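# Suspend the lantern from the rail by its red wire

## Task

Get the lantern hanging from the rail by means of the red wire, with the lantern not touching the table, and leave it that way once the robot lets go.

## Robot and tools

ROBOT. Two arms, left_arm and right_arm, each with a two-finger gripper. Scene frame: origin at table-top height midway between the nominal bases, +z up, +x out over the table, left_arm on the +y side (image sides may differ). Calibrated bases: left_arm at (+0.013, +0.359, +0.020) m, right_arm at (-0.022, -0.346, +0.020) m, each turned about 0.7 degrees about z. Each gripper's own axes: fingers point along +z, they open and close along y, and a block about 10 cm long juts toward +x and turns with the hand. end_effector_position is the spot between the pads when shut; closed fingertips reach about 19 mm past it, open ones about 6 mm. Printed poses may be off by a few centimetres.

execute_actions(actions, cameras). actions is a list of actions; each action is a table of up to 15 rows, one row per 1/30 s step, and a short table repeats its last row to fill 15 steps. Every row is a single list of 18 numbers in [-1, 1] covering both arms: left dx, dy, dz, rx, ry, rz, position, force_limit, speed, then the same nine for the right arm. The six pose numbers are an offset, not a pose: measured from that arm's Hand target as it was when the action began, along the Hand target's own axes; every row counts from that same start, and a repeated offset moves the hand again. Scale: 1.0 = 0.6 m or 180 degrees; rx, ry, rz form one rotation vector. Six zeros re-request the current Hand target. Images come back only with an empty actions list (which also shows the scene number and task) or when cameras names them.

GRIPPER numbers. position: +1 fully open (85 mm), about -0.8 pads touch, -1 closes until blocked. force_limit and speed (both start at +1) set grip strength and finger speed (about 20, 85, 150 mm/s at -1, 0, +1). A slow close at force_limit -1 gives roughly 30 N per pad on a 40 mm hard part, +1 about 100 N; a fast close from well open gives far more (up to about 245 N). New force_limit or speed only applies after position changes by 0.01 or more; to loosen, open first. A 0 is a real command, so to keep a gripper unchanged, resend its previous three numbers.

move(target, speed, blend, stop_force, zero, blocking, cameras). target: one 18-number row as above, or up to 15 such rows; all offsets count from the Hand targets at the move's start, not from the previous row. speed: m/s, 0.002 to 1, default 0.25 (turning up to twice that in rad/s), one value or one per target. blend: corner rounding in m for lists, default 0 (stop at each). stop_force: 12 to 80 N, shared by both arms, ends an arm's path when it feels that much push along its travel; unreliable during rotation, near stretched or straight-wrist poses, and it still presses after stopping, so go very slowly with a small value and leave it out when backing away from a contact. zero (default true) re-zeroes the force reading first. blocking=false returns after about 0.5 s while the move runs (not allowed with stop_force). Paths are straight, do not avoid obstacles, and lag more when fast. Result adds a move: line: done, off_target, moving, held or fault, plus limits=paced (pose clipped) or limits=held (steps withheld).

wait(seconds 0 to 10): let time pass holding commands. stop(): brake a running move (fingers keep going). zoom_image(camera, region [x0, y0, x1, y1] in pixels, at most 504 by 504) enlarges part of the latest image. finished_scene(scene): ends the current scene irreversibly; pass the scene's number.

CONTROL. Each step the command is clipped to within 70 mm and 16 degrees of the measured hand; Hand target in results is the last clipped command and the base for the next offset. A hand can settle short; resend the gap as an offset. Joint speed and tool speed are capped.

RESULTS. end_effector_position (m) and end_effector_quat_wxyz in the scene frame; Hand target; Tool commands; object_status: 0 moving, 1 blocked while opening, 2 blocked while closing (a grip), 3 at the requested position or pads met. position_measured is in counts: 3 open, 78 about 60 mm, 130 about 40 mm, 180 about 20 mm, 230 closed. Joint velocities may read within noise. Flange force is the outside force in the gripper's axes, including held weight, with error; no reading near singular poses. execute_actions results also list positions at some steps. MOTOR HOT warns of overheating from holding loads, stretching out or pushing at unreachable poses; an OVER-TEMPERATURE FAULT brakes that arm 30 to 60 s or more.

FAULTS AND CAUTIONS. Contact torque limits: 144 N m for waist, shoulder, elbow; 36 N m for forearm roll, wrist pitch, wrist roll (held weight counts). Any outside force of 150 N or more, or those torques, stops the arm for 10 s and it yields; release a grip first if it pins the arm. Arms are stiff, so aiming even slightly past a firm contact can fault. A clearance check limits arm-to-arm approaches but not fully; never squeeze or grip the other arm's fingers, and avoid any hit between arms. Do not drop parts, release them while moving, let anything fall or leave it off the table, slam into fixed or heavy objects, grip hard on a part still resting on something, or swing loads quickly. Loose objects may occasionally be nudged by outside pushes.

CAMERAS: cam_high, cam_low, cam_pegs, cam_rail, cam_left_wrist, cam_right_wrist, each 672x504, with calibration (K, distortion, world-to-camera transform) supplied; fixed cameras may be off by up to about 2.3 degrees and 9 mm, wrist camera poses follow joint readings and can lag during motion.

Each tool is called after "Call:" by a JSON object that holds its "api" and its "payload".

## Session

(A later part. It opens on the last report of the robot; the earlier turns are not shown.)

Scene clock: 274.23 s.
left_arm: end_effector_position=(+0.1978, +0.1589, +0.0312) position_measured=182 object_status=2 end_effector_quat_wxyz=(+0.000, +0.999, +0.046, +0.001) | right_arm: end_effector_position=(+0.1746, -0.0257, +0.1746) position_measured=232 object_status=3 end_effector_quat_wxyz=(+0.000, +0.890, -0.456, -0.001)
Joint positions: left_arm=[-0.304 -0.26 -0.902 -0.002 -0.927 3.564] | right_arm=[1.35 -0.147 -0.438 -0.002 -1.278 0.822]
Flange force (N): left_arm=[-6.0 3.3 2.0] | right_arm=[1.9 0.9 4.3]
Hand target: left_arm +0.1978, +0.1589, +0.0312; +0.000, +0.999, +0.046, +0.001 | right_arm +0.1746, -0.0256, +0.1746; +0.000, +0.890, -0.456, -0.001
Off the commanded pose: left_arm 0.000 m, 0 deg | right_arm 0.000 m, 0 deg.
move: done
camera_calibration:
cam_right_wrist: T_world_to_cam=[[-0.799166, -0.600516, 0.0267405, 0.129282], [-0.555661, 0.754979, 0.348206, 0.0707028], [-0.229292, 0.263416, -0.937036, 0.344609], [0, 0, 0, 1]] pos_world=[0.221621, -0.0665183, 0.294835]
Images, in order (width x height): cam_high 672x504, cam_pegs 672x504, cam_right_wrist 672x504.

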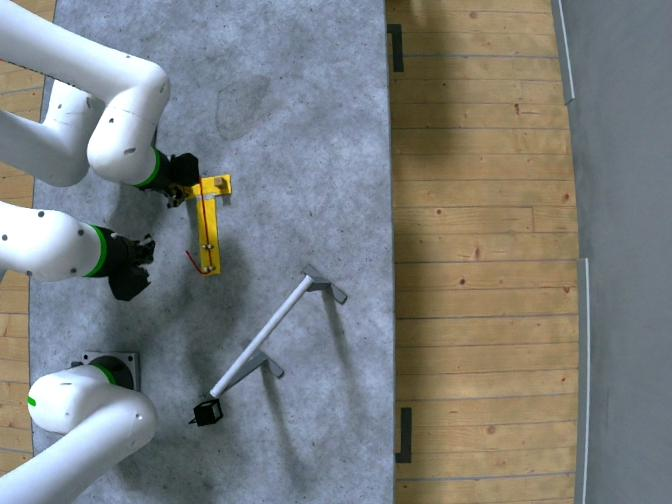

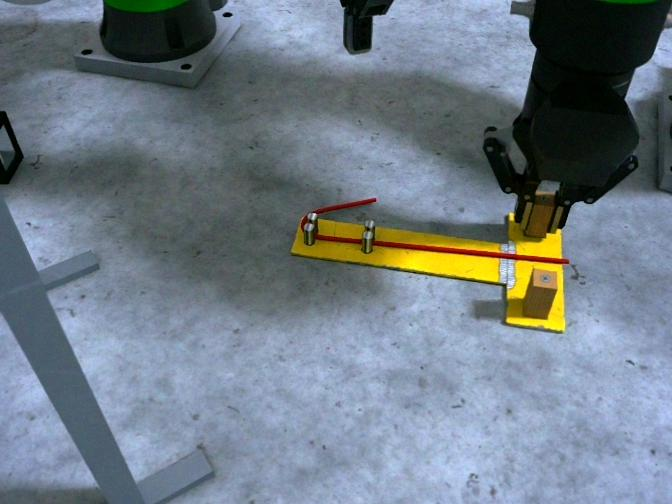

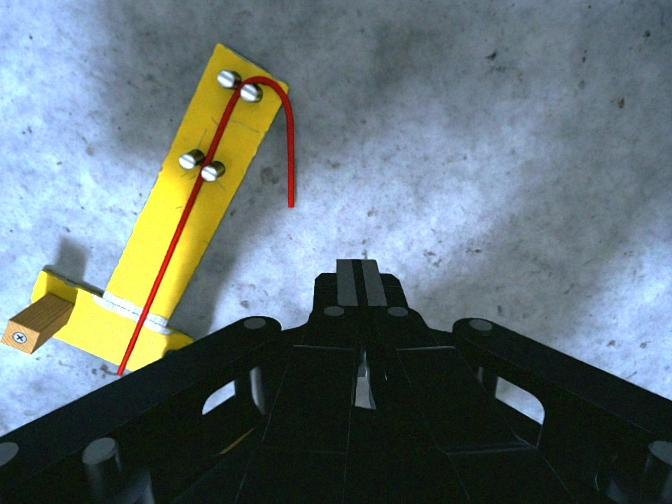

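Call:
{"api": "move", "payload": {"target": [[0,0,0,0,0,0,-1,0.8,-1,0.028,-0.058,0.1,0,0,0,-0.35,0,-1],[0,0,0,0,0,0,-1,0.8,-1,0.028,-0.058,0.251,0,0,0,-0.35,0,-1],[0,0,0,0,0,0,-1,0.8,-1,0.028,-0.058,0.251,0,0,0,-1,0,-1]], "cameras": ["cam_pegs","cam_right_wrist"]}}

Scene clock: 296.50 s.
left_arm: end_effector_position=(+0.1978, +0.1589, +0.0312) position_measured=182 object_status=2 end_effector_quat_wxyz=(+0.000, +0.999, +0.046, +0.001) | right_arm: end_effector_position=(+0.2124, -0.0187, +0.0239) position_measured=227 object_status=0 end_effector_quat_wxyz=(+0.000, +0.890, -0.456, -0.001)
Joint positions: left_arm=[-0.304 -0.26 -0.902 -0.002 -0.927 3.564] | right_arm=[1.254 0.123 -0.572 -0.003 -0.875 0.918]
Flange force (N): left_arm=[-6.2 3.0 2.3] | right_arm=[0.6 1.9 3.0]
Hand target: left_arm +0.1978, +0.1589, +0.0312; +0.000, +0.999, +0.046, +0.001 | right_arm +0.2124, -0.0187, +0.0239; +0.000, +0.890, -0.456, -0.001
Off the commanded pose: left_arm 0.000 m, 0 deg | right_arm 0.000 m, 0 deg.
move: done
camera_calibration:
cam_right_wrist: T_world_to_cam=[[-0.799132, -0.600562, 0.0267194, 0.167713], [-0.55571, 0.754943, 0.348207, 0.138872], [-0.229291, 0.263415, -0.937037, 0.210314], [0, 0, 0, 1]] pos_world=[0.25942, -0.0595182, 0.144235]
Images, in order (width x height): cam_pegs 672x504, cam_right_wrist 672x504.

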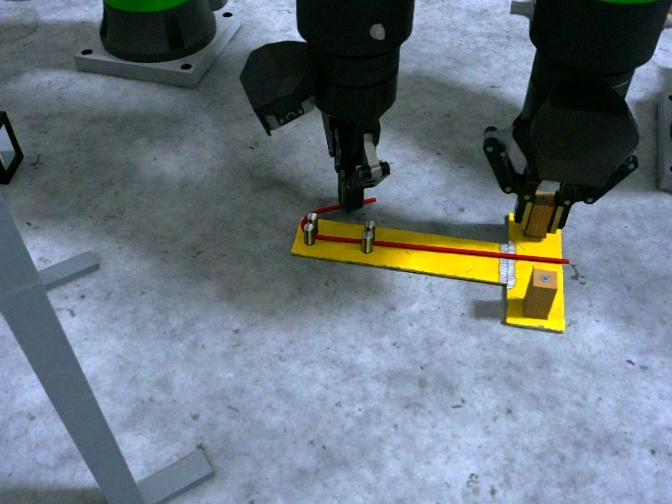

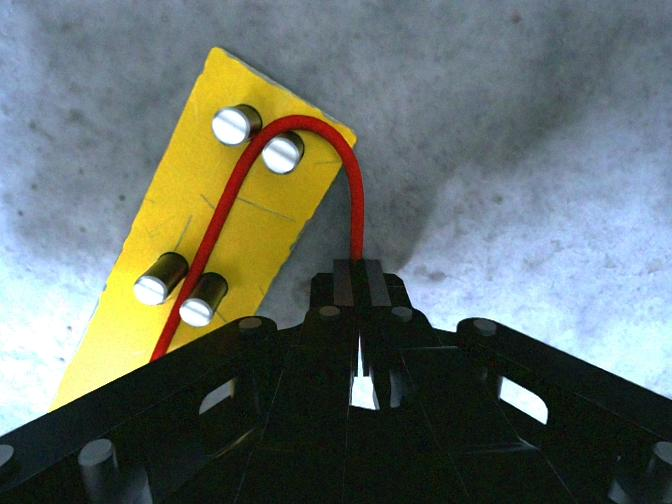

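Call:
{"api": "move", "payload": {"target": [0,0,0,0,0,0,-1,0.8,-1,0.129,0.076,0,0,0,0,-1,0,-1], "speed": 0.04, "cameras": ["cam_pegs","cam_right_wrist","cam_left_wrist"]}}

Scene clock: 304.90 s.
left_arm: end_effector_position=(+0.1978, +0.1589, +0.0312) position_measured=182 object_status=2 end_effector_quat_wxyz=(+0.000, +0.999, +0.046, +0.001) | right_arm: end_effector_position=(+0.2205, -0.1081, +0.0237) position_measured=227 object_status=2 end_effector_quat_wxyz=(+0.000, +0.890, -0.456, -0.001)
Joint positions: left_arm=[-0.304 -0.26 -0.902 -0.002 -0.927 3.564] | right_arm=[1.144 -0.035 -0.739 -0.003 -0.866 1.029]
Flange force (N): left_arm=[-6.3 3.6 2.4] | right_arm=[0.1 1.0 2.5]
Hand target: left_arm +0.1978, +0.1589, +0.0312; +0.000, +0.999, +0.046, +0.001 | right_arm +0.2205, -0.1082, +0.0237; +0.000, +0.890, -0.456, -0.001
Off the commanded pose: left_arm 0.000 m, 0 deg | right_arm 0.000 m, 0 deg.
move: done
camera_calibration:
cam_left_wrist: T_world_to_cam=[[0.0823215, -0.996368, 0.0217484, 0.144963], [-0.933308, -0.0694214, 0.352302, 0.19955], [-0.349513, -0.0493, -0.935634, 0.23446], [0, 0, 0, 1]] pos_world=[0.256255, 0.169848, 0.145914]
cam_right_wrist: T_world_to_cam=[[-0.799132, -0.600562, 0.0267194, 0.120441], [-0.55571, 0.754943, 0.348207, 0.21101], [-0.229291, 0.263415, -0.937037, 0.23556], [0, 0, 0, 1]] pos_world=[0.26752, -0.149018, 0.144035]
Images, in order (width x height): cam_pegs 672x504, cam_left_wrist 672x504, cam_right_wrist 672x504.

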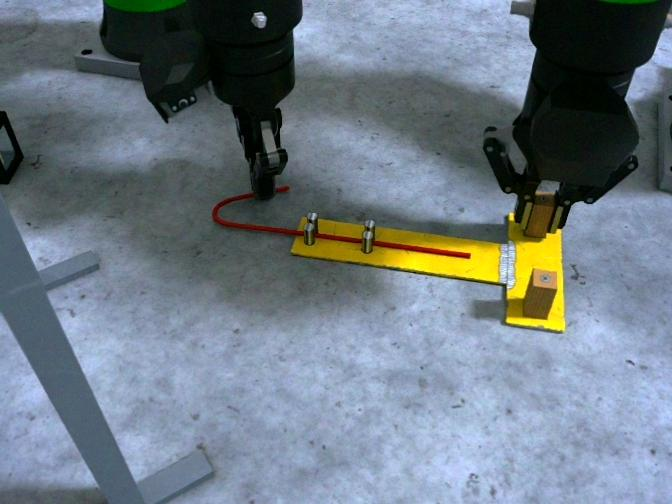

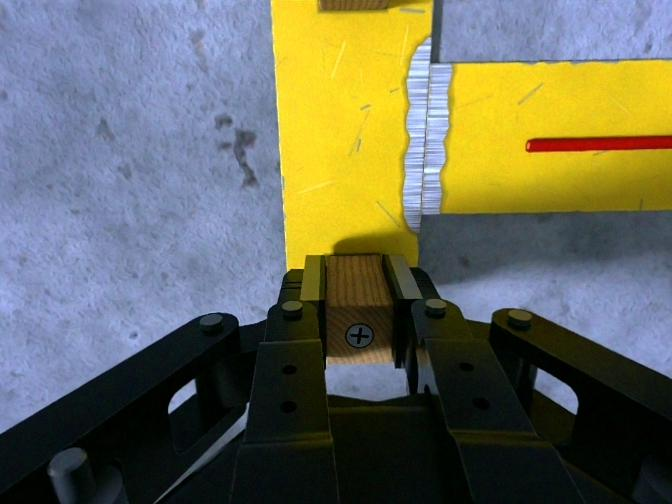

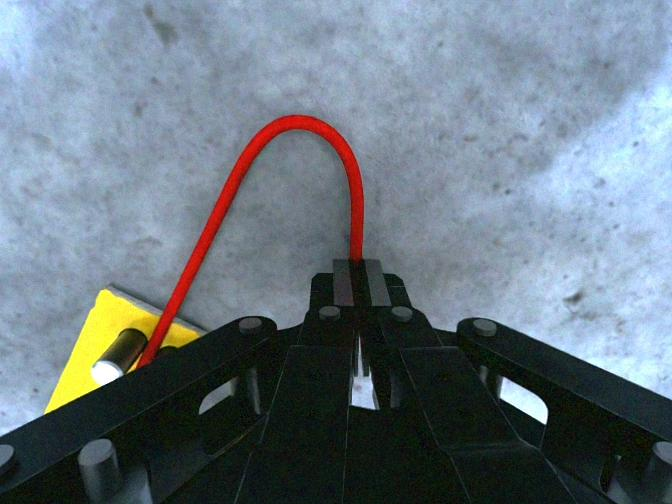

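Call:
{"api": "move", "payload": {"target": [[0,0,0,0,0,0,-1,0.8,-1,0,0,0,0,0,0,-0.5,0,-1],[0,0,0,0,0,0,-1,0.8,-1,0,0,-0.15,0,0,0,-0.5,0,-1],[0,0,0,0,0,0,-1,0.8,-1,-0.209,-0.168,-0.15,0,0,0.169,-1,0,-1],[0,0,0,0,0,0,-1,0.8,-1,-0.209,-0.168,-0.05,0,0,0.169,-1,0,-1]], "speed": 0.2, "cameras": ["cam_pegs","cam_right_wrist","cam_left_wrist","cam_low"]}}

Scene clock: 328.07 s.
left_arm: end_effector_position=(+0.1978, +0.1589, +0.0312) position_measured=182 object_status=2 end_effector_quat_wxyz=(+0.000, +0.999, +0.046, +0.001) | right_arm: end_effector_position=(+0.2293, +0.0521, +0.1025) position_measured=231 object_status=3 end_effector_quat_wxyz=(+0.000, +0.739, -0.674, -0.001)
Joint positions: left_arm=[-0.304 -0.26 -0.902 -0.002 -0.927 3.564] | right_arm=[1.264 0.167 -0.301 -0.002 -1.101 0.377]
Flange force (N): left_arm=[-6.2 3.8 2.0] | right_arm=[1.2 1.1 3.7]
Hand target: left_arm +0.1978, +0.1589, +0.0312; +0.000, +0.999, +0.046, +0.001 | right_arm +0.2293, +0.0521, +0.1025; +0.000, +0.739, -0.674, -0.001 (not the last commanded pose)
Off the commanded pose: left_arm 0.000 m, 0 deg | right_arm 0.048 m, 0 deg.
move: held (right_arm; a check stopped the path); path passed 3 of 4 targets; limits=held
pose unreachable (right arm): on one or more control steps of this call, first in action 0 (counted from 0), this arm could not follow its commanded pose, so it was not sent that pose on those steps. It may still have moved: this result reports where it is.
cause: moving toward the commanded pose would bring a part of the arm too close to another arm (a part of this arm just beyond joint 5 (wrist pitch) and a part of the left arm just beyond its joint 5 (wrist pitch), where that arm would come to rest).
camera_calibration:
cam_left_wrist: T_world_to_cam=[[0.0823215, -0.996368, 0.0217484, 0.144963], [-0.933308, -0.0694214, 0.352302, 0.19955], [-0.349513, -0.0493, -0.935634, 0.23446], [0, 0, 0, 1]] pos_world=[0.256255, 0.169848, 0.145914]
cam_right_wrist: T_world_to_cam=[[-0.993165, -0.113288, 0.0280787, 0.24067], [-0.0965706, 0.93272, 0.34743, -0.0470235], [-0.0655492, 0.342344, -0.937285, 0.227515], [0, 0, 0, 1]] pos_world=[0.249397, -0.00676355, 0.222826]
Images, in order (width x height): cam_low 672x504, cam_pegs 672x504, cam_left_wrist 672x504, cam_right_wrist 672x504.

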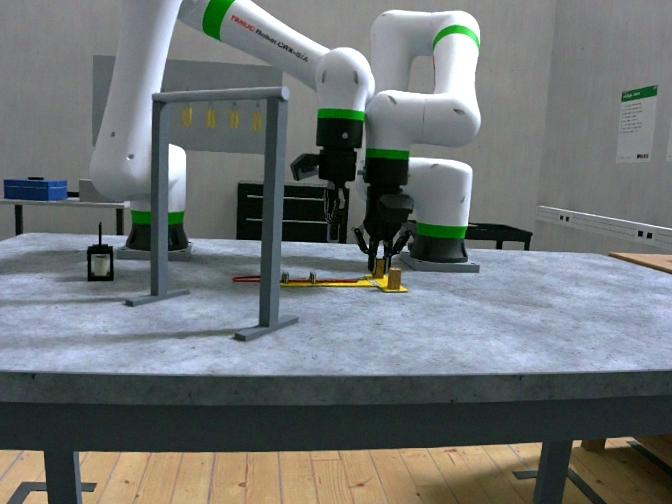

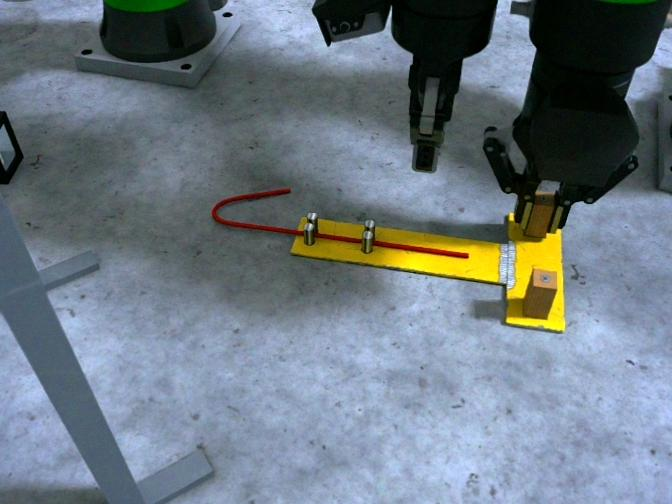

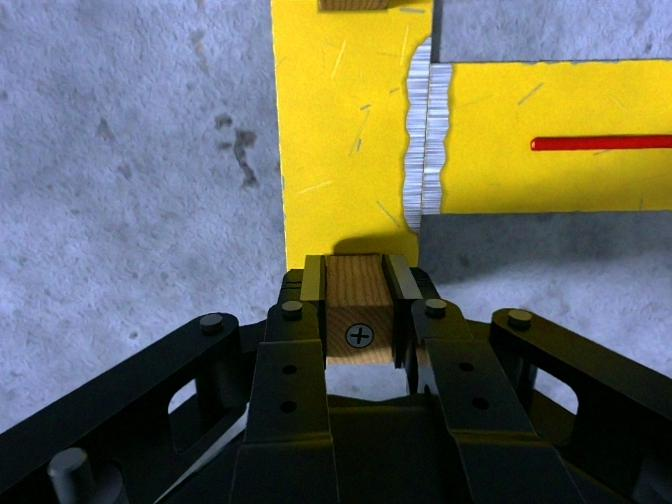

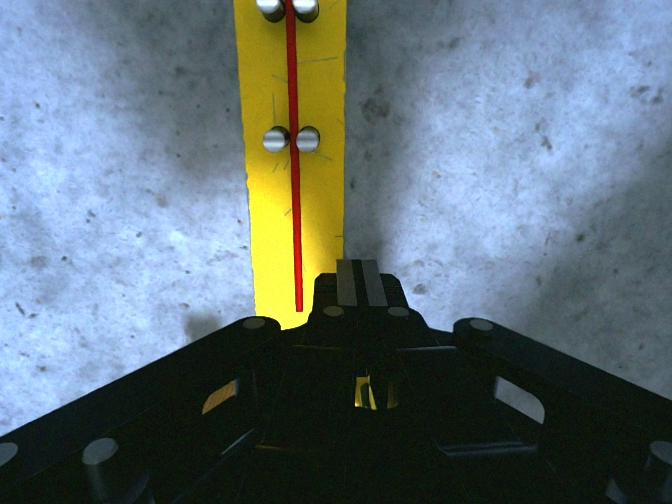

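Call:
{"api": "move", "payload": {"target": [[0,0,0,0,0,0,1,0.8,-1,0,0.04,0,0,0,0,-1,0,-1],[0,0,-0.16,0,0,0,1,0.8,-1,0,0.04,0,0,0,0,-1,0,-1],[0.165,0,-0.16,0,0,0,1,0.8,-1,0,0.04,0,0,0,0,-1,0,-1]], "cameras": ["cam_left_wrist","cam_pegs"]}}

Scene clock: 342.70 s.
left_arm: end_effector_position=(+0.1980, +0.1588, +0.0408) position_measured=3 object_status=3 end_effector_quat_wxyz=(+0.000, +0.999, +0.046, +0.001) | right_arm: end_effector_position=(+0.2054, +0.0499, +0.1025) position_measured=231 object_status=3 end_effector_quat_wxyz=(+0.000, +0.739, -0.674, -0.001)
Joint positions: left_arm=[-0.305 -0.281 -0.889 -0.002 -0.961 3.565] | right_arm=[1.315 0.133 -0.34 -0.002 -1.096 0.326]
Flange force (N): left_arm=[-5.4 3.4 1.1] | right_arm=[1.6 1.1 3.0]
Hand target: left_arm +0.1980, +0.1588, +0.0408; +0.000, +0.999, +0.046, +0.001 (not the last commanded pose) | right_arm +0.2054, +0.0499, +0.1025; +0.000, +0.739, -0.674, -0.001
Off the commanded pose: left_arm 0.131 m, 0 deg | right_arm 0.000 m, 0 deg.
move: held (left_arm; a check stopped the path); path passed 1 of 3 targets; limits=held
pose unreachable (left arm): on one or more control steps of this call, first in action 0 (counted from 0), this arm could not follow its commanded pose, so it was not sent that pose on those steps. It may still have moved: this result reports where it is.
cause: moving toward the commanded pose would bring a part of the arm too close to another arm (a part of this arm just beyond joint 5 (wrist pitch) and a part of the right arm just beyond its joint 5 (wrist pitch), where that arm would come to rest).
camera_calibration:
cam_left_wrist: T_world_to_cam=[[0.0825078, -0.996355, 0.0216789, 0.144497], [-0.933292, -0.0696201, 0.352305, 0.196335], [-0.349512, -0.0493007, -0.935634, 0.243595], [0, 0, 0, 1]] pos_world=[0.256456, 0.169648, 0.155613]
Images, in order (width x height): cam_pegs 672x504, cam_left_wrist 672x504.

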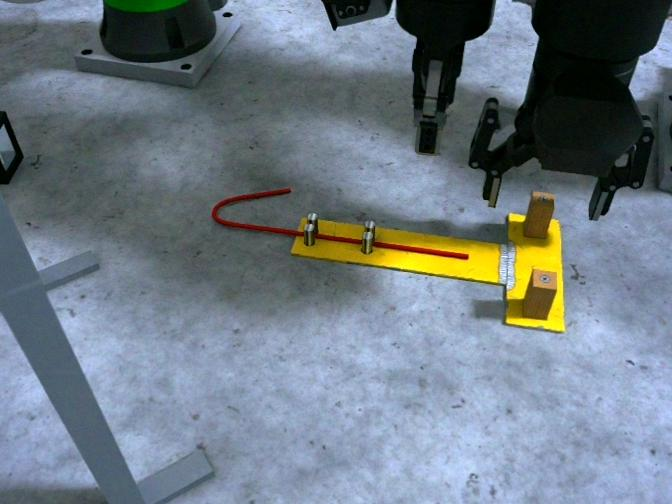

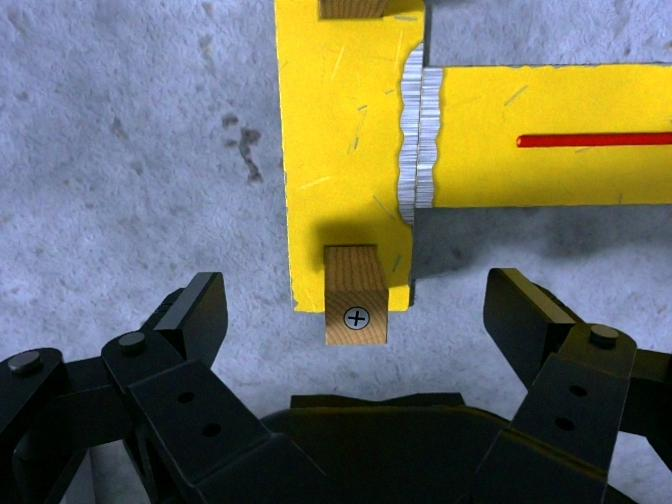

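Call:
{"api": "move", "payload": {"target": [[0,0,0,0,0,0,1,0.8,-1,0.2,0,0,0,0,0,-1,0,-1],[0,0,-0.14,0,0,0,1,0.8,-1,0.2,0,0,0,0,0,-1,0,-1],[0.165,0,-0.14,0,0,0,1,0.8,-1,0.2,0,0,0,0,0,-1,0,-1]], "cameras": ["cam_left_wrist","cam_pegs"]}}

Scene clock: 349.27 s.
left_arm: end_effector_position=(+0.2964, +0.1679, +0.1251) position_measured=3 object_status=3 end_effector_quat_wxyz=(+0.000, +0.999, +0.047, +0.001) | right_arm: end_effector_position=(+0.2164, -0.0696, +0.1023) position_measured=231 object_status=3 end_effector_quat_wxyz=(+0.000, +0.739, -0.674, -0.001)
Joint positions: left_arm=[-0.179 -0.196 -0.601 -0.002 -1.163 3.439] | right_arm=[1.199 -0.1 -0.579 -0.002 -1.091 0.442]
Flange force (N): left_arm=[-6.2 1.9 0.5] | right_arm=[1.0 1.1 3.1]
Hand target: left_arm +0.2963, +0.1679, +0.1251; +0.000, +0.999, +0.046, +0.001 | right_arm +0.2164, -0.0696, +0.1023; +0.000, +0.739, -0.674, -0.001
Off the commanded pose: left_arm 0.000 m, 0 deg | right_arm 0.000 m, 0 deg.
move: done
camera_calibration:
cam_left_wrist: T_world_to_cam=[[0.0827286, -0.996336, 0.0217028, 0.143631], [-0.933274, -0.069818, 0.352315, 0.259175], [-0.349509, -0.0494012, -0.93563, 0.357237], [0, 0, 0, 1]] pos_world=[0.354856, 0.178848, 0.239814]
Images, in order (width x height): cam_pegs 672x504, cam_left_wrist 672x504.

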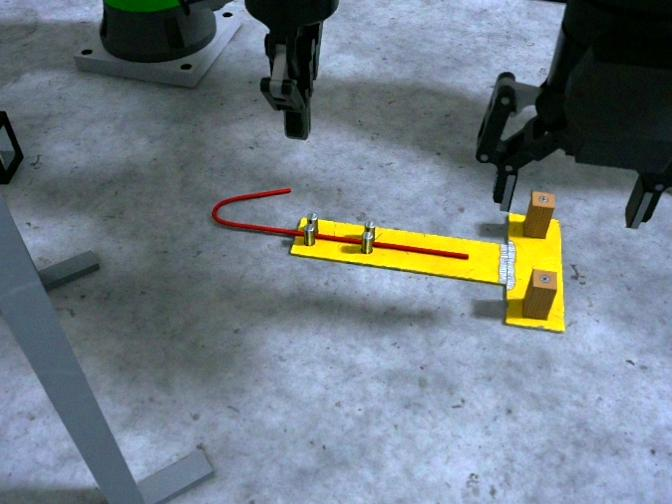

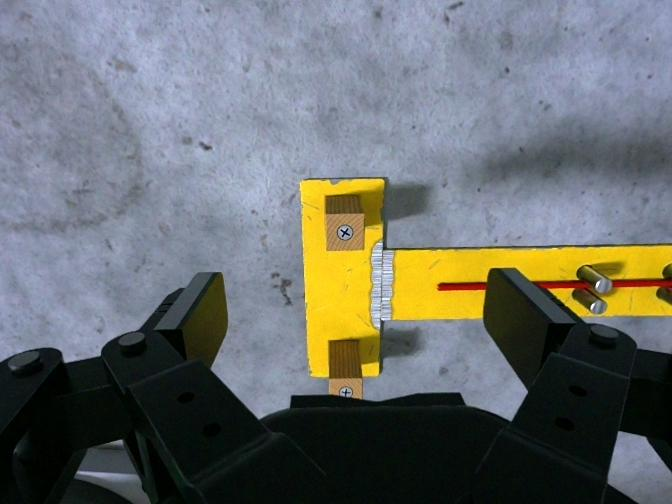

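Call:
{"api": "move", "payload": {"target": [[0,0,0.1565,0,0,0,1,0.8,-1,0,0,0,0,0,0,-1,0,-1],[0,0,0.1565,0,0,0,-1,0.8,-1,0,0,0,0,0,0,-1,0,-1]], "cameras": ["cam_left_wrist","cam_right_wrist"]}}

Scene clock: 363.30 s.
left_arm: end_effector_position=(+0.2966, +0.1680, +0.0312) position_measured=182 object_status=0 end_effector_quat_wxyz=(+0.000, +0.999, +0.046, +0.001) | right_arm: end_effector_position=(+0.2164, -0.0696, +0.1023) position_measured=231 object_status=3 end_effector_quat_wxyz=(+0.000, +0.739, -0.674, -0.001)
Joint positions: left_arm=[-0.179 -0.045 -0.726 -0.002 -0.887 3.439] | right_arm=[1.199 -0.1 -0.579 -0.002 -1.091 0.442]
Flange force (N): left_arm=[-13.5 -7.1 -32.9] | right_arm=[0.8 1.1 3.3]
Hand target: left_arm +0.2966, +0.1680, +0.0312; +0.000, +0.999, +0.046, +0.001 | right_arm +0.2164, -0.0696, +0.1023; +0.000, +0.739, -0.674, -0.001
Off the commanded pose: left_arm 0.000 m, 0 deg | right_arm 0.000 m, 0 deg.
move: done
camera_calibration:
cam_left_wrist: T_world_to_cam=[[0.0826354, -0.996343, 0.0217376, 0.145682], [-0.933282, -0.0697187, 0.352313, 0.292429], [-0.349509, -0.0494008, -0.93563, 0.269452], [0, 0, 0, 1]] pos_world=[0.355056, 0.178848, 0.145914]
cam_right_wrist: T_world_to_cam=[[-0.993165, -0.113288, 0.0280787, 0.214076], [-0.0965706, 0.93272, 0.34743, 0.0653122], [-0.0655492, 0.342344, -0.937285, 0.268145], [0, 0, 0, 1]] pos_world=[0.236497, -0.128464, 0.222626]
Images, in order (width x height): cam_left_wrist 672x504, cam_right_wrist 672x504.

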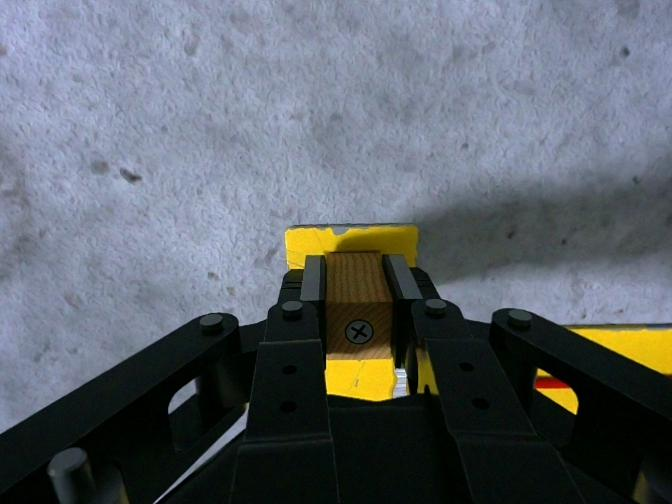

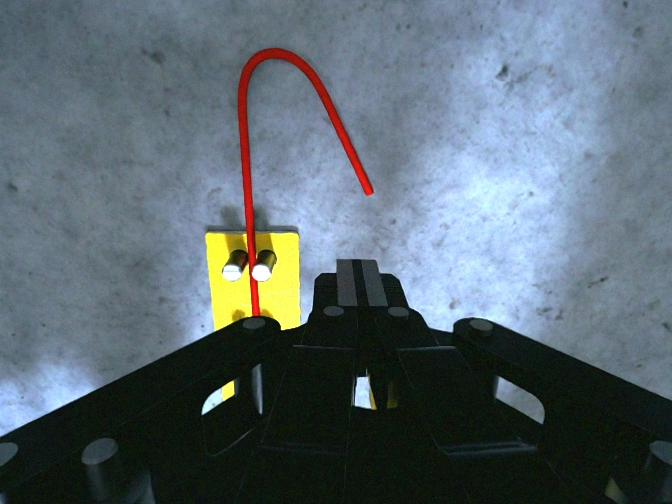

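Call:
{"api": "move", "payload": {"target": [[0,0,-0.002,0,0,0,-1,0.8,-1,-0.2195,-0.035,0,0,0,0,-1,0,-1],[0,0,-0.002,0,0,0,-1,0.8,-1,-0.2195,-0.038,0.13,0,0,0,-1,0,-1]], "cameras": ["cam_right_wrist"]}}

Scene clock: 374.40 s.
left_arm: end_effector_position=(+0.2966, +0.1680, +0.0324) position_measured=182 object_status=2 end_effector_quat_wxyz=(+0.000, +0.999, +0.046, +0.001) | right_arm: end_effector_position=(+0.2269, +0.0637, +0.0245) position_measured=231 object_status=3 end_effector_quat_wxyz=(+0.000, +0.739, -0.674, -0.001)
Joint positions: left_arm=[-0.179 -0.047 -0.725 -0.002 -0.891 3.439] | right_arm=[1.276 0.294 -0.356 -0.003 -0.92 0.366]
Flange force (N): left_arm=[-6.2 2.4 1.7] | right_arm=[1.3 1.1 2.9]
Hand target: left_arm +0.2966, +0.1680, +0.0324; +0.000, +0.999, +0.046, +0.001 | right_arm +0.2269, +0.0638, +0.0245; +0.000, +0.739, -0.674, -0.001
Off the commanded pose: left_arm 0.000 m, 0 deg | right_arm 0.000 m, 0 deg.
move: done
camera_calibration:
cam_right_wrist: T_world_to_cam=[[-0.993175, -0.113195, 0.0281133, 0.241788], [-0.0964718, 0.932731, 0.347429, -0.030999], [-0.0655495, 0.342346, -0.937285, 0.150278], [0, 0, 0, 1]] pos_world=[0.246997, 0.00483596, 0.144826]
Images, in order (width x height): cam_right_wrist 672x504.

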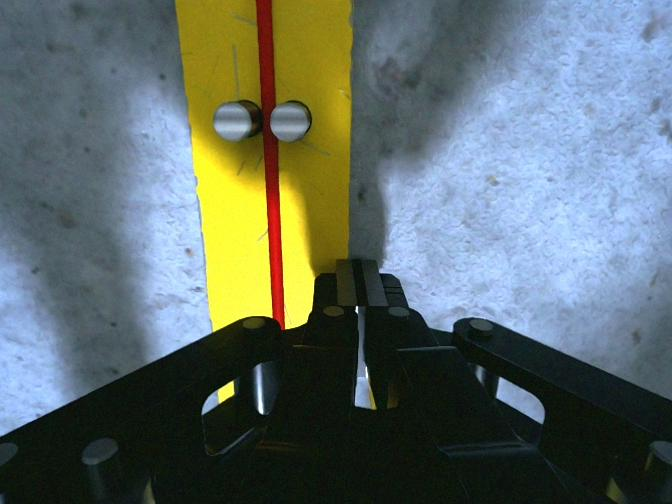

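Call:
{"api": "move", "payload": {"target": [[0,0,0,0,0,0,-1,0.8,-1,0,0,-0.004,0,0,0,-1,0,-1],[0,0,0,0,0,0,-1,0.8,-1,0,-0.024,-0.004,0,0,0,-1,0,-1],[0,0,0,0,0,0,-1,0.8,-1,-0.0045,-0.061,-0.004,0,0,0.111,-1,0,-1],[0,0,0,0,0,0,-1,0.8,-1,0.0025,-0.096,-0.004,0,0,0.222,-1,0,-1],[0,0,0,0,0,0,-1,0.8,-1,0.0215,-0.125,-0.004,0,0,0.333,-1,0,-1],[0,0,0,0,0,0,-1,0.8,-1,0.0495,-0.147,-0.004,0,0,0.444,-1,0,-1]], "speed": 0.1, "blend": 0.008, "cameras": ["cam_right_wrist","cam_pegs"]}}

Scene clock: 383.37 s.
left_arm: end_effector_position=(+0.2966, +0.1680, +0.0324) position_measured=182 object_status=2 end_effector_quat_wxyz=(+0.000, +0.999, +0.046, +0.001) | right_arm: end_effector_position=(+0.2443, +0.0657, +0.0269) position_measured=231 object_status=3 end_effector_quat_wxyz=(+0.000, +0.723, -0.691, -0.001)
Joint positions: left_arm=[-0.179 -0.047 -0.725 -0.002 -0.891 3.439] | right_arm=[1.241 0.313 -0.323 -0.002 -0.934 0.354]
Flange force (N): left_arm=[-6.0 2.3 1.4] | right_arm=[2.0 0.2 2.0]
Hand target: left_arm +0.2966, +0.1680, +0.0324; +0.000, +0.999, +0.046, +0.001 | right_arm +0.2443, +0.0657, +0.0269; +0.000, +0.723, -0.691, -0.001 (not the last commanded pose)
Off the commanded pose: left_arm 0.000 m, 0 deg | right_arm 0.077 m, 77 deg.
move: held (right_arm; a check stopped the path); path passed 2 of 6 targets; blend cut to 0.0012 m at target 1, 0.0072 m at target 2; limits=held
pose unreachable (right arm): on one or more control steps of this call, first in action 0 (counted from 0), this arm could not follow its commanded pose, so it was not sent that pose on those steps. It may still have moved: this result reports where it is.
cause: moving toward the commanded pose would bring a part of the arm too close to another arm (a part of this arm just beyond joint 5 (wrist pitch) and a part of the left arm just beyond its joint 5 (wrist pitch), where that arm would come to rest).
camera_calibration:
cam_right_wrist: T_world_to_cam=[[-0.997313, -0.0676677, 0.0280758, 0.257144], [-0.0537509, 0.936253, 0.347189, -0.0426024], [-0.0497796, 0.344747, -0.937375, 0.149091], [0, 0, 0, 1]] pos_world=[0.261585, 0.00588827, 0.147326]
Images, in order (width x height): cam_pegs 672x504, cam_right_wrist 672x504.

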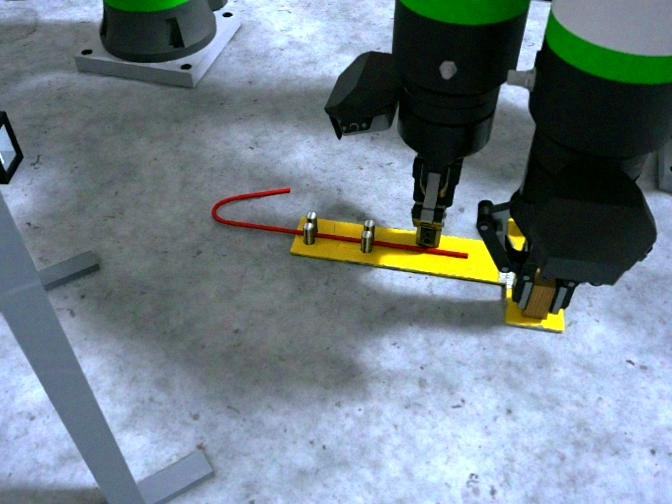

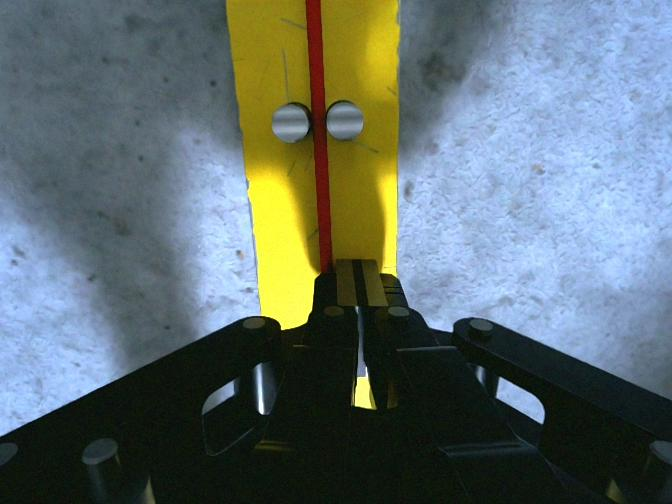

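Call:
{"api": "move", "payload": {"target": [[0,0,0,0,0,0,-1,0.8,-1,0.006,-0.019,0,0,0,0.044,-1,0,-1],[0,0,0,0,0,0,-1,0.8,-1,0.0165,-0.037,0,0,0,0.128,-1,0,-1],[0,0,0,0,0,0,-1,0.8,-1,0.024,-0.0525,0,0,0,0.211,-1,0,-1],[0,0,0,0,0,0,-1,0.8,-1,0.033,-0.075,0,0,0,0.322,-1,0,-1],[0,0,0,0,0,0,-1,0.8,-1,0.048,-0.1,0,0,0,0.433,-1,0,-1]], "speed": 0.1, "blend": 0.006, "cameras": ["cam_right_wrist","cam_pegs"]}}

Scene clock: 398.67 s.
left_arm: end_effector_position=(+0.2966, +0.1680, +0.0324) position_measured=182 object_status=2 end_effector_quat_wxyz=(+0.000, +0.999, +0.046, +0.001) | right_arm: end_effector_position=(+0.2468, +0.0652, +0.0270) position_measured=231 object_status=3 end_effector_quat_wxyz=(+0.000, +0.713, -0.701, -0.001)
Joint positions: left_arm=[-0.179 -0.047 -0.725 -0.002 -0.891 3.439] | right_arm=[1.236 0.315 -0.32 -0.002 -0.934 0.33]
Flange force (N): left_arm=[-5.9 1.6 1.8] | right_arm=[0.4 1.4 2.4]
Hand target: left_arm +0.2966, +0.1680, +0.0324; +0.000, +0.999, +0.046, +0.001 | right_arm +0.2468, +0.0653, +0.0270; +0.000, +0.713, -0.701, -0.001 (not the last commanded pose)
Off the commanded pose: left_arm 0.000 m, 0 deg | right_arm 0.064 m, 76 deg.
move: held (right_arm; a check stopped the path); path passed 0 of 5 targets; limits=held
pose unreachable (left arm): on one or more control steps of this call, first in action 0 (counted from 0), this arm could not follow its commanded pose, so it was not sent that pose on those steps. It may still have moved: this result reports where it is.
cause: moving toward the commanded pose would bring a part of the arm too close to another arm (a part of this arm just beyond joint 5 (wrist pitch) and a part of the right arm just beyond its joint 5 (wrist pitch), along the way the arms are being sent, or toward where that arm still pushes).
pose unreachable (right arm): on one or more control steps of this call, first in action 0 (counted from 0), this arm could not follow its commanded pose, so it was not sent that pose on those steps. It may still have moved: this result reports where it is.
cause: moving toward the commanded pose would bring a part of the arm too close to another arm (a part of this arm just beyond joint 5 (wrist pitch) and a part of the left arm just beyond its joint 5 (wrist pitch), along the way the arms are being sent, or toward where that arm still pushes).
camera_calibration:
cam_right_wrist: T_world_to_cam=[[-0.998878, -0.0383696, 0.0277425, 0.258141], [-0.0263401, 0.937193, 0.347815, -0.0489472], [-0.0393456, 0.346694, -0.937153, 0.146684], [0, 0, 0, 1]] pos_world=[0.262333, 0.0049233, 0.147328]
Images, in order (width x height): cam_pegs 672x504, cam_right_wrist 672x504.

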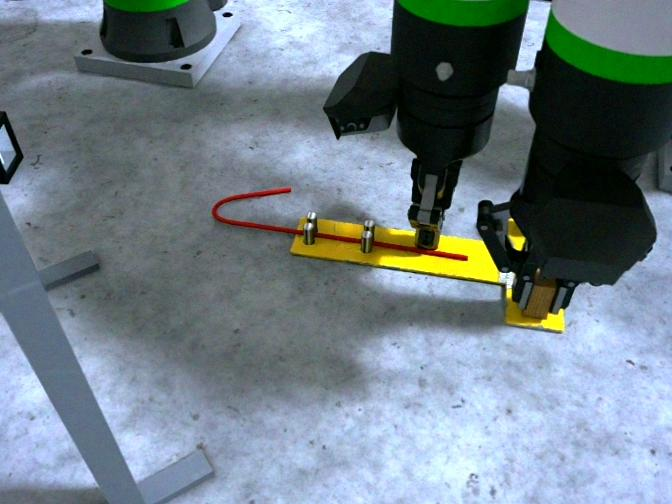

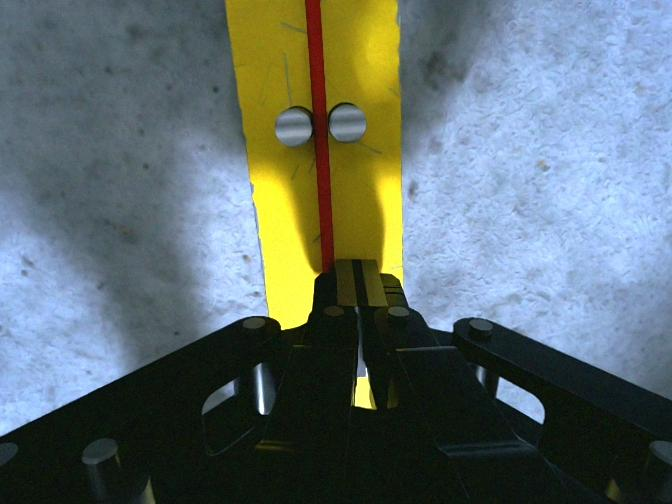

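Call:
{"api": "move", "payload": {"target": [[0,0,0,0,0,0,-1,0.8,-1,0,0.013,0,0,0,0,-1,0,-1],[0,0,0,0,0,0,-1,0.8,-1,0.021,0.013,0,0,0,0,-1,0,-1],[0,0,0,0,0,0,-1,0.8,-1,0.021,-0.0055,0,0,0,0,-1,0,-1],[0,0,0,0,0,0,-1,0.8,-1,0.0153,-0.024,0,0,0,0.083,-1,0,-1],[0,0,0,0,0,0,-1,0.8,-1,0.0145,-0.043,0,0,0,0.167,-1,0,-1],[0,0,0,0,0,0,-1,0.8,-1,0.02,-0.0605,0,0,0,0.25,-1,0,-1],[0,0,0,0,0,0,-1,0.8,-1,0.0315,-0.084,0,0,0,0.361,-1,0,-1],[0,0,0,0,0,0,-1,0.8,-1,0.051,-0.107,0,0,0,0.472,-1,0,-1]], "speed": 0.1, "blend": 0.004, "cameras": ["cam_right_wrist","cam_pegs"]}}

Scene clock: 411.67 s.
left_arm: end_effector_position=(+0.2966, +0.1680, +0.0324) position_measured=182 object_status=2 end_effector_quat_wxyz=(+0.000, +0.999, +0.046, +0.001) | right_arm: end_effector_position=(+0.2713, +0.0569, +0.0269) position_measured=231 object_status=3 end_effector_quat_wxyz=(+0.000, -0.521, +0.853, +0.001)
Joint positions: left_arm=[-0.179 -0.047 -0.725 -0.002 -0.891 3.439] | right_arm=[1.182 0.33 -0.299 -0.003 -0.939 -0.106]
Flange force (N): left_arm=[-1.1 2.9 5.4] | right_arm=[4.6 6.3 -0.6]
Hand target: left_arm +0.2966, +0.1680, +0.0324; +0.000, +0.999, +0.046, +0.001 | right_arm +0.2713, +0.0569, +0.0269; +0.000, -0.521, +0.853, +0.001 (not the last commanded pose)
Off the commanded pose: left_arm 0.000 m, 0 deg | right_arm 0.045 m, 57 deg.
move: held (right_arm; a check stopped the path); path passed 4 of 8 targets; blend cut to 0.0039 m at target 1; limits=held
pose unreachable (right arm): on one or more control steps of this call, first in action 0 (counted from 0), this arm could not follow its commanded pose, so it was not sent that pose on those steps. It may still have moved: this result reports where it is.
cause: moving toward the commanded pose would bring a part of the arm too close to another arm (a part of this arm just beyond joint 5 (wrist pitch) and a part of the left arm just beyond its joint 5 (wrist pitch), where that arm would come to rest).
camera_calibration:
cam_right_wrist: T_world_to_cam=[[-0.898978, 0.437042, 0.0288694, 0.228126], [0.419042, 0.839029, 0.347037, -0.155681], [0.127447, 0.324076, -0.937407, 0.106442], [0, 0, 0, 1]] pos_world=[0.256752, -0.0035757, 0.147221]
Images, in order (width x height): cam_pegs 672x504, cam_right_wrist 672x504.

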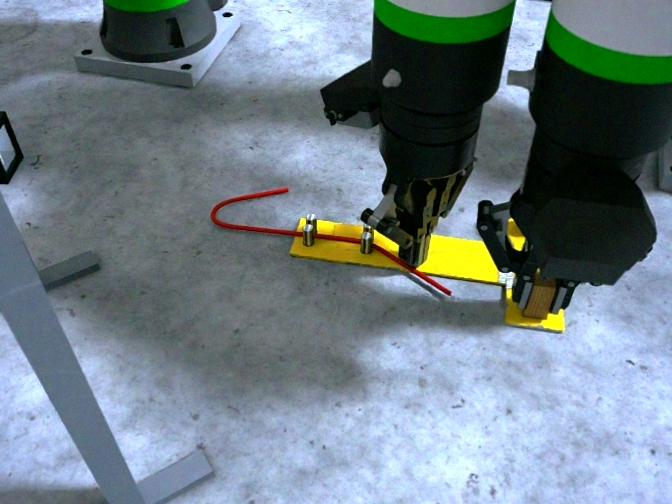

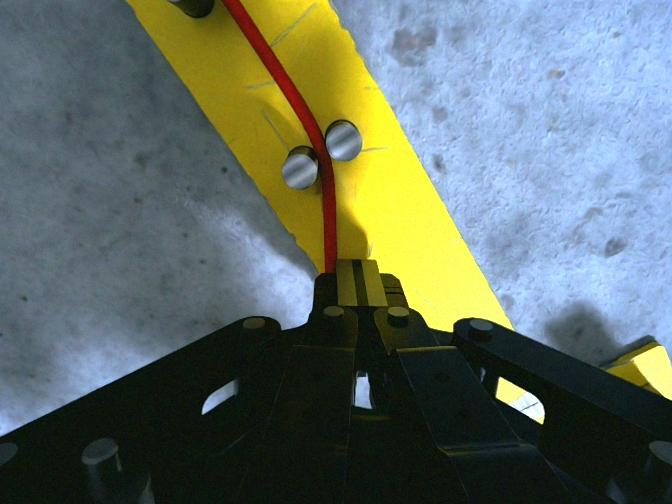

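Call:
{"api": "move", "payload": {"target": [[0,0,0,0,0,0,-1,0.8,-1,0.0155,0.002,0,0,0,0,-1,0,-1],[0,0,0,0,0,0,-1,0.8,-1,0.0115,-0.017,0,0,0,0.072,-1,0,-1],[0,0,0,0,0,0,-1,0.8,-1,0.0075,-0.034,0,0,0,0.156,-1,0,-1],[0,0,0,0,0,0,-1,0.8,-1,0.0045,-0.063,0,0,0,0.267,-1,0,-1],[0,0,0,0,0,0,-1,0.8,-1,0.016,-0.091,0,0,0,0.378,-1,0,-1],[0,0,0,0,0,0,-1,0.8,-1,0.038,-0.117,0,0,0,0.489,-1,0,-1]], "speed": 0.12, "blend": 0.004, "cameras": ["cam_right_wrist","cam_pegs"]}}

Scene clock: 431.63 s.
left_arm: end_effector_position=(+0.2966, +0.1680, +0.0324) position_measured=182 object_status=2 end_effector_quat_wxyz=(+0.000, +0.999, +0.046, +0.001) | right_arm: end_effector_position=(+0.3232, +0.0046, +0.0267) position_measured=231 object_status=3 end_effector_quat_wxyz=(-0.001, +0.218, +0.976, +0.001)
Joint positions: left_arm=[-0.179 -0.047 -0.725 -0.002 -0.891 3.439] | right_arm=[1.036 0.317 -0.318 -0.003 -0.934 -1.497]
Flange force (N): left_arm=[-5.7 2.2 1.7] | right_arm=[0.7 -1.4 2.7]
Hand target: left_arm +0.2966, +0.1680, +0.0324; +0.000, +0.999, +0.046, +0.001 | right_arm +0.3233, +0.0046, +0.0267; -0.001, +0.218, +0.976, +0.001
Off the commanded pose: left_arm 0.000 m, 0 deg | right_arm 0.000 m, 0 deg.
move: done
camera_calibration:
cam_right_wrist: T_world_to_cam=[[0.405817, 0.913522, 0.028094, -0.126299], [0.854372, -0.390099, 0.343323, -0.26842], [0.324593, -0.115324, -0.938797, 0.0549814], [0, 0, 0, 1]] pos_world=[0.262739, 0.017007, 0.14732]
Images, in order (width x height): cam_pegs 672x504, cam_right_wrist 672x504.

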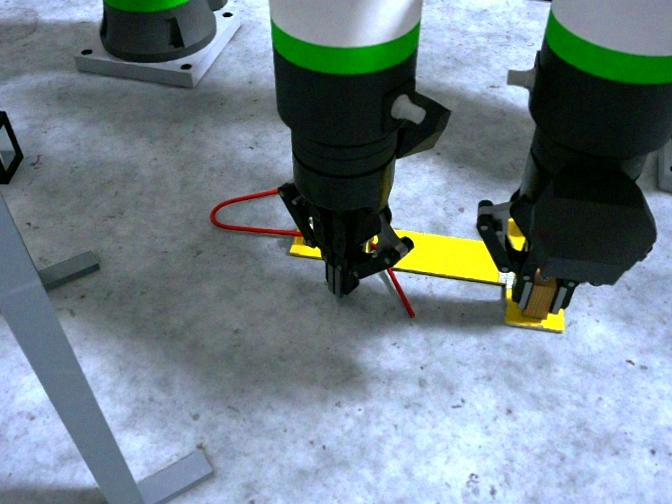

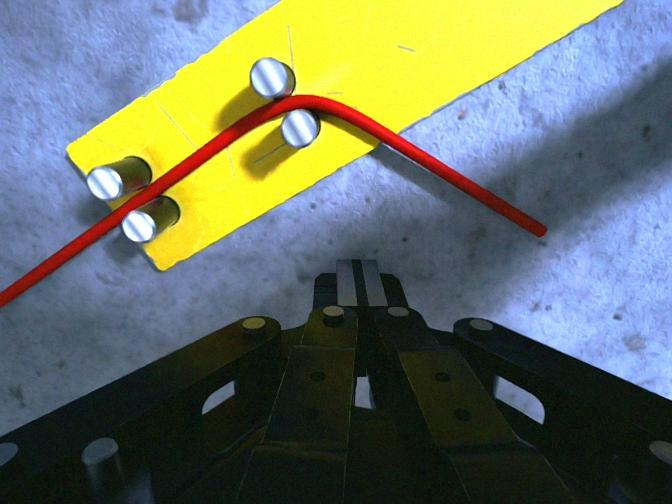

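Call:
{"api": "move", "payload": {"target": [[0,0,0,0,0,0,1,0.8,-1,0,0,-0.15,0,0,0,-1,0,-1],[0,0,-0.12,0,0,0,1,0.8,-1,0,0,-0.15,0,0,0,-1,0,-1],[-0.1645,0.002,-0.12,0,0,0,1,0.8,-1,0,0,-0.15,0,0,0,-1,0,-1]], "cameras": ["cam_left_wrist","cam_right_wrist","cam_pegs"]}}

Scene clock: 448.37 s.
left_arm: end_effector_position=(+0.2854, +0.1668, +0.1041) position_measured=3 object_status=3 end_effector_quat_wxyz=(+0.000, +0.999, +0.047, +0.001) | right_arm: end_effector_position=(+0.3235, +0.0044, +0.1167) position_measured=231 object_status=3 end_effector_quat_wxyz=(-0.001, +0.218, +0.976, +0.001)
Joint positions: left_arm=[-0.19 -0.194 -0.653 -0.002 -1.11 3.45] | right_arm=[1.036 0.202 -0.223 -0.003 -1.145 -1.497]
Flange force (N): left_arm=[-5.3 4.5 1.1] | right_arm=[1.1 -2.3 3.1]
Hand target: left_arm +0.2854, +0.1668, +0.1041; +0.000, +0.999, +0.047, +0.001 (not the last commanded pose) | right_arm +0.3235, +0.0044, +0.1167; -0.001, +0.218, +0.976, +0.001
Off the commanded pose: left_arm 0.088 m, 0 deg | right_arm 0.000 m, 0 deg.
move: held (left_arm; a check stopped the path); path passed 2 of 3 targets; limits=held
pose unreachable (left arm): on one or more control steps of this call, first in action 0 (counted from 0), this arm could not follow its commanded pose, so it was not sent that pose on those steps. It may still have moved: this result reports where it is.
cause: moving toward the commanded pose would bring a part of the arm too close to another arm (a part of this arm just beyond joint 5 (wrist pitch) and a part of the right arm just beyond its joint 4 (forearm roll), 15 mm apart when this arm was first held).
camera_calibration:
cam_left_wrist: T_world_to_cam=[[0.0827422, -0.996335, 0.0216667, 0.143896], [-0.933117, -0.0698215, 0.35273, 0.25618], [-0.349925, -0.0494032, -0.935474, 0.333835], [0, 0, 0, 1]] pos_world=[0.343956, 0.177748, 0.218814]
cam_right_wrist: T_world_to_cam=[[0.405658, 0.913595, 0.0280217, -0.128577], [0.854371, -0.389899, 0.343555, -0.299665], [0.324796, -0.115425, -0.938714, 0.139303], [0, 0, 0, 1]] pos_world=[0.262939, 0.0167076, 0.23732]
Images, in order (width x height): cam_pegs 672x504, cam_left_wrist 672x504, cam_right_wrist 672x504.

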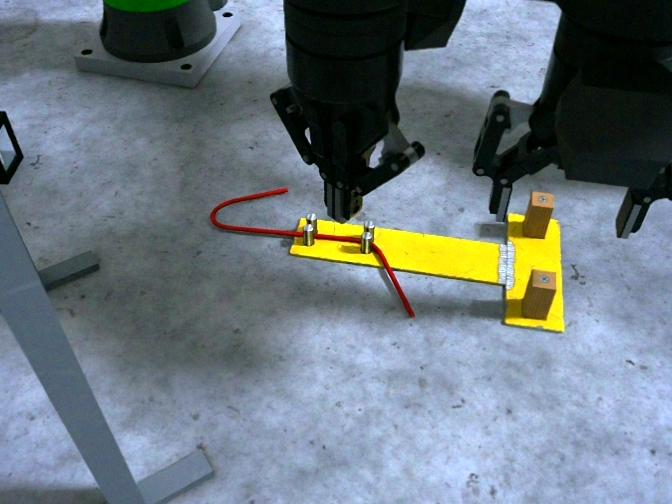

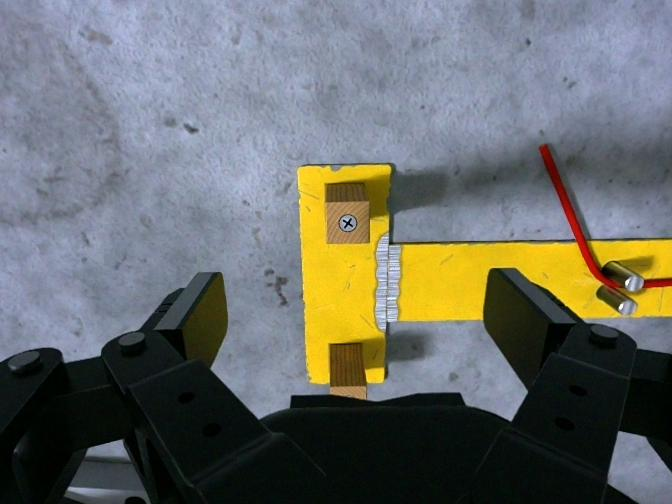

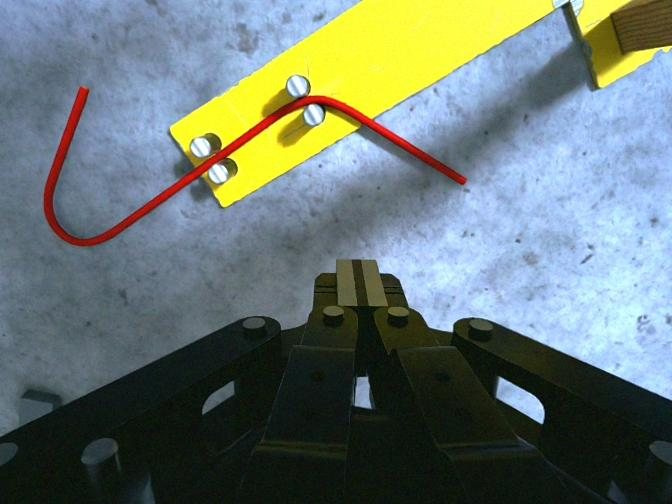

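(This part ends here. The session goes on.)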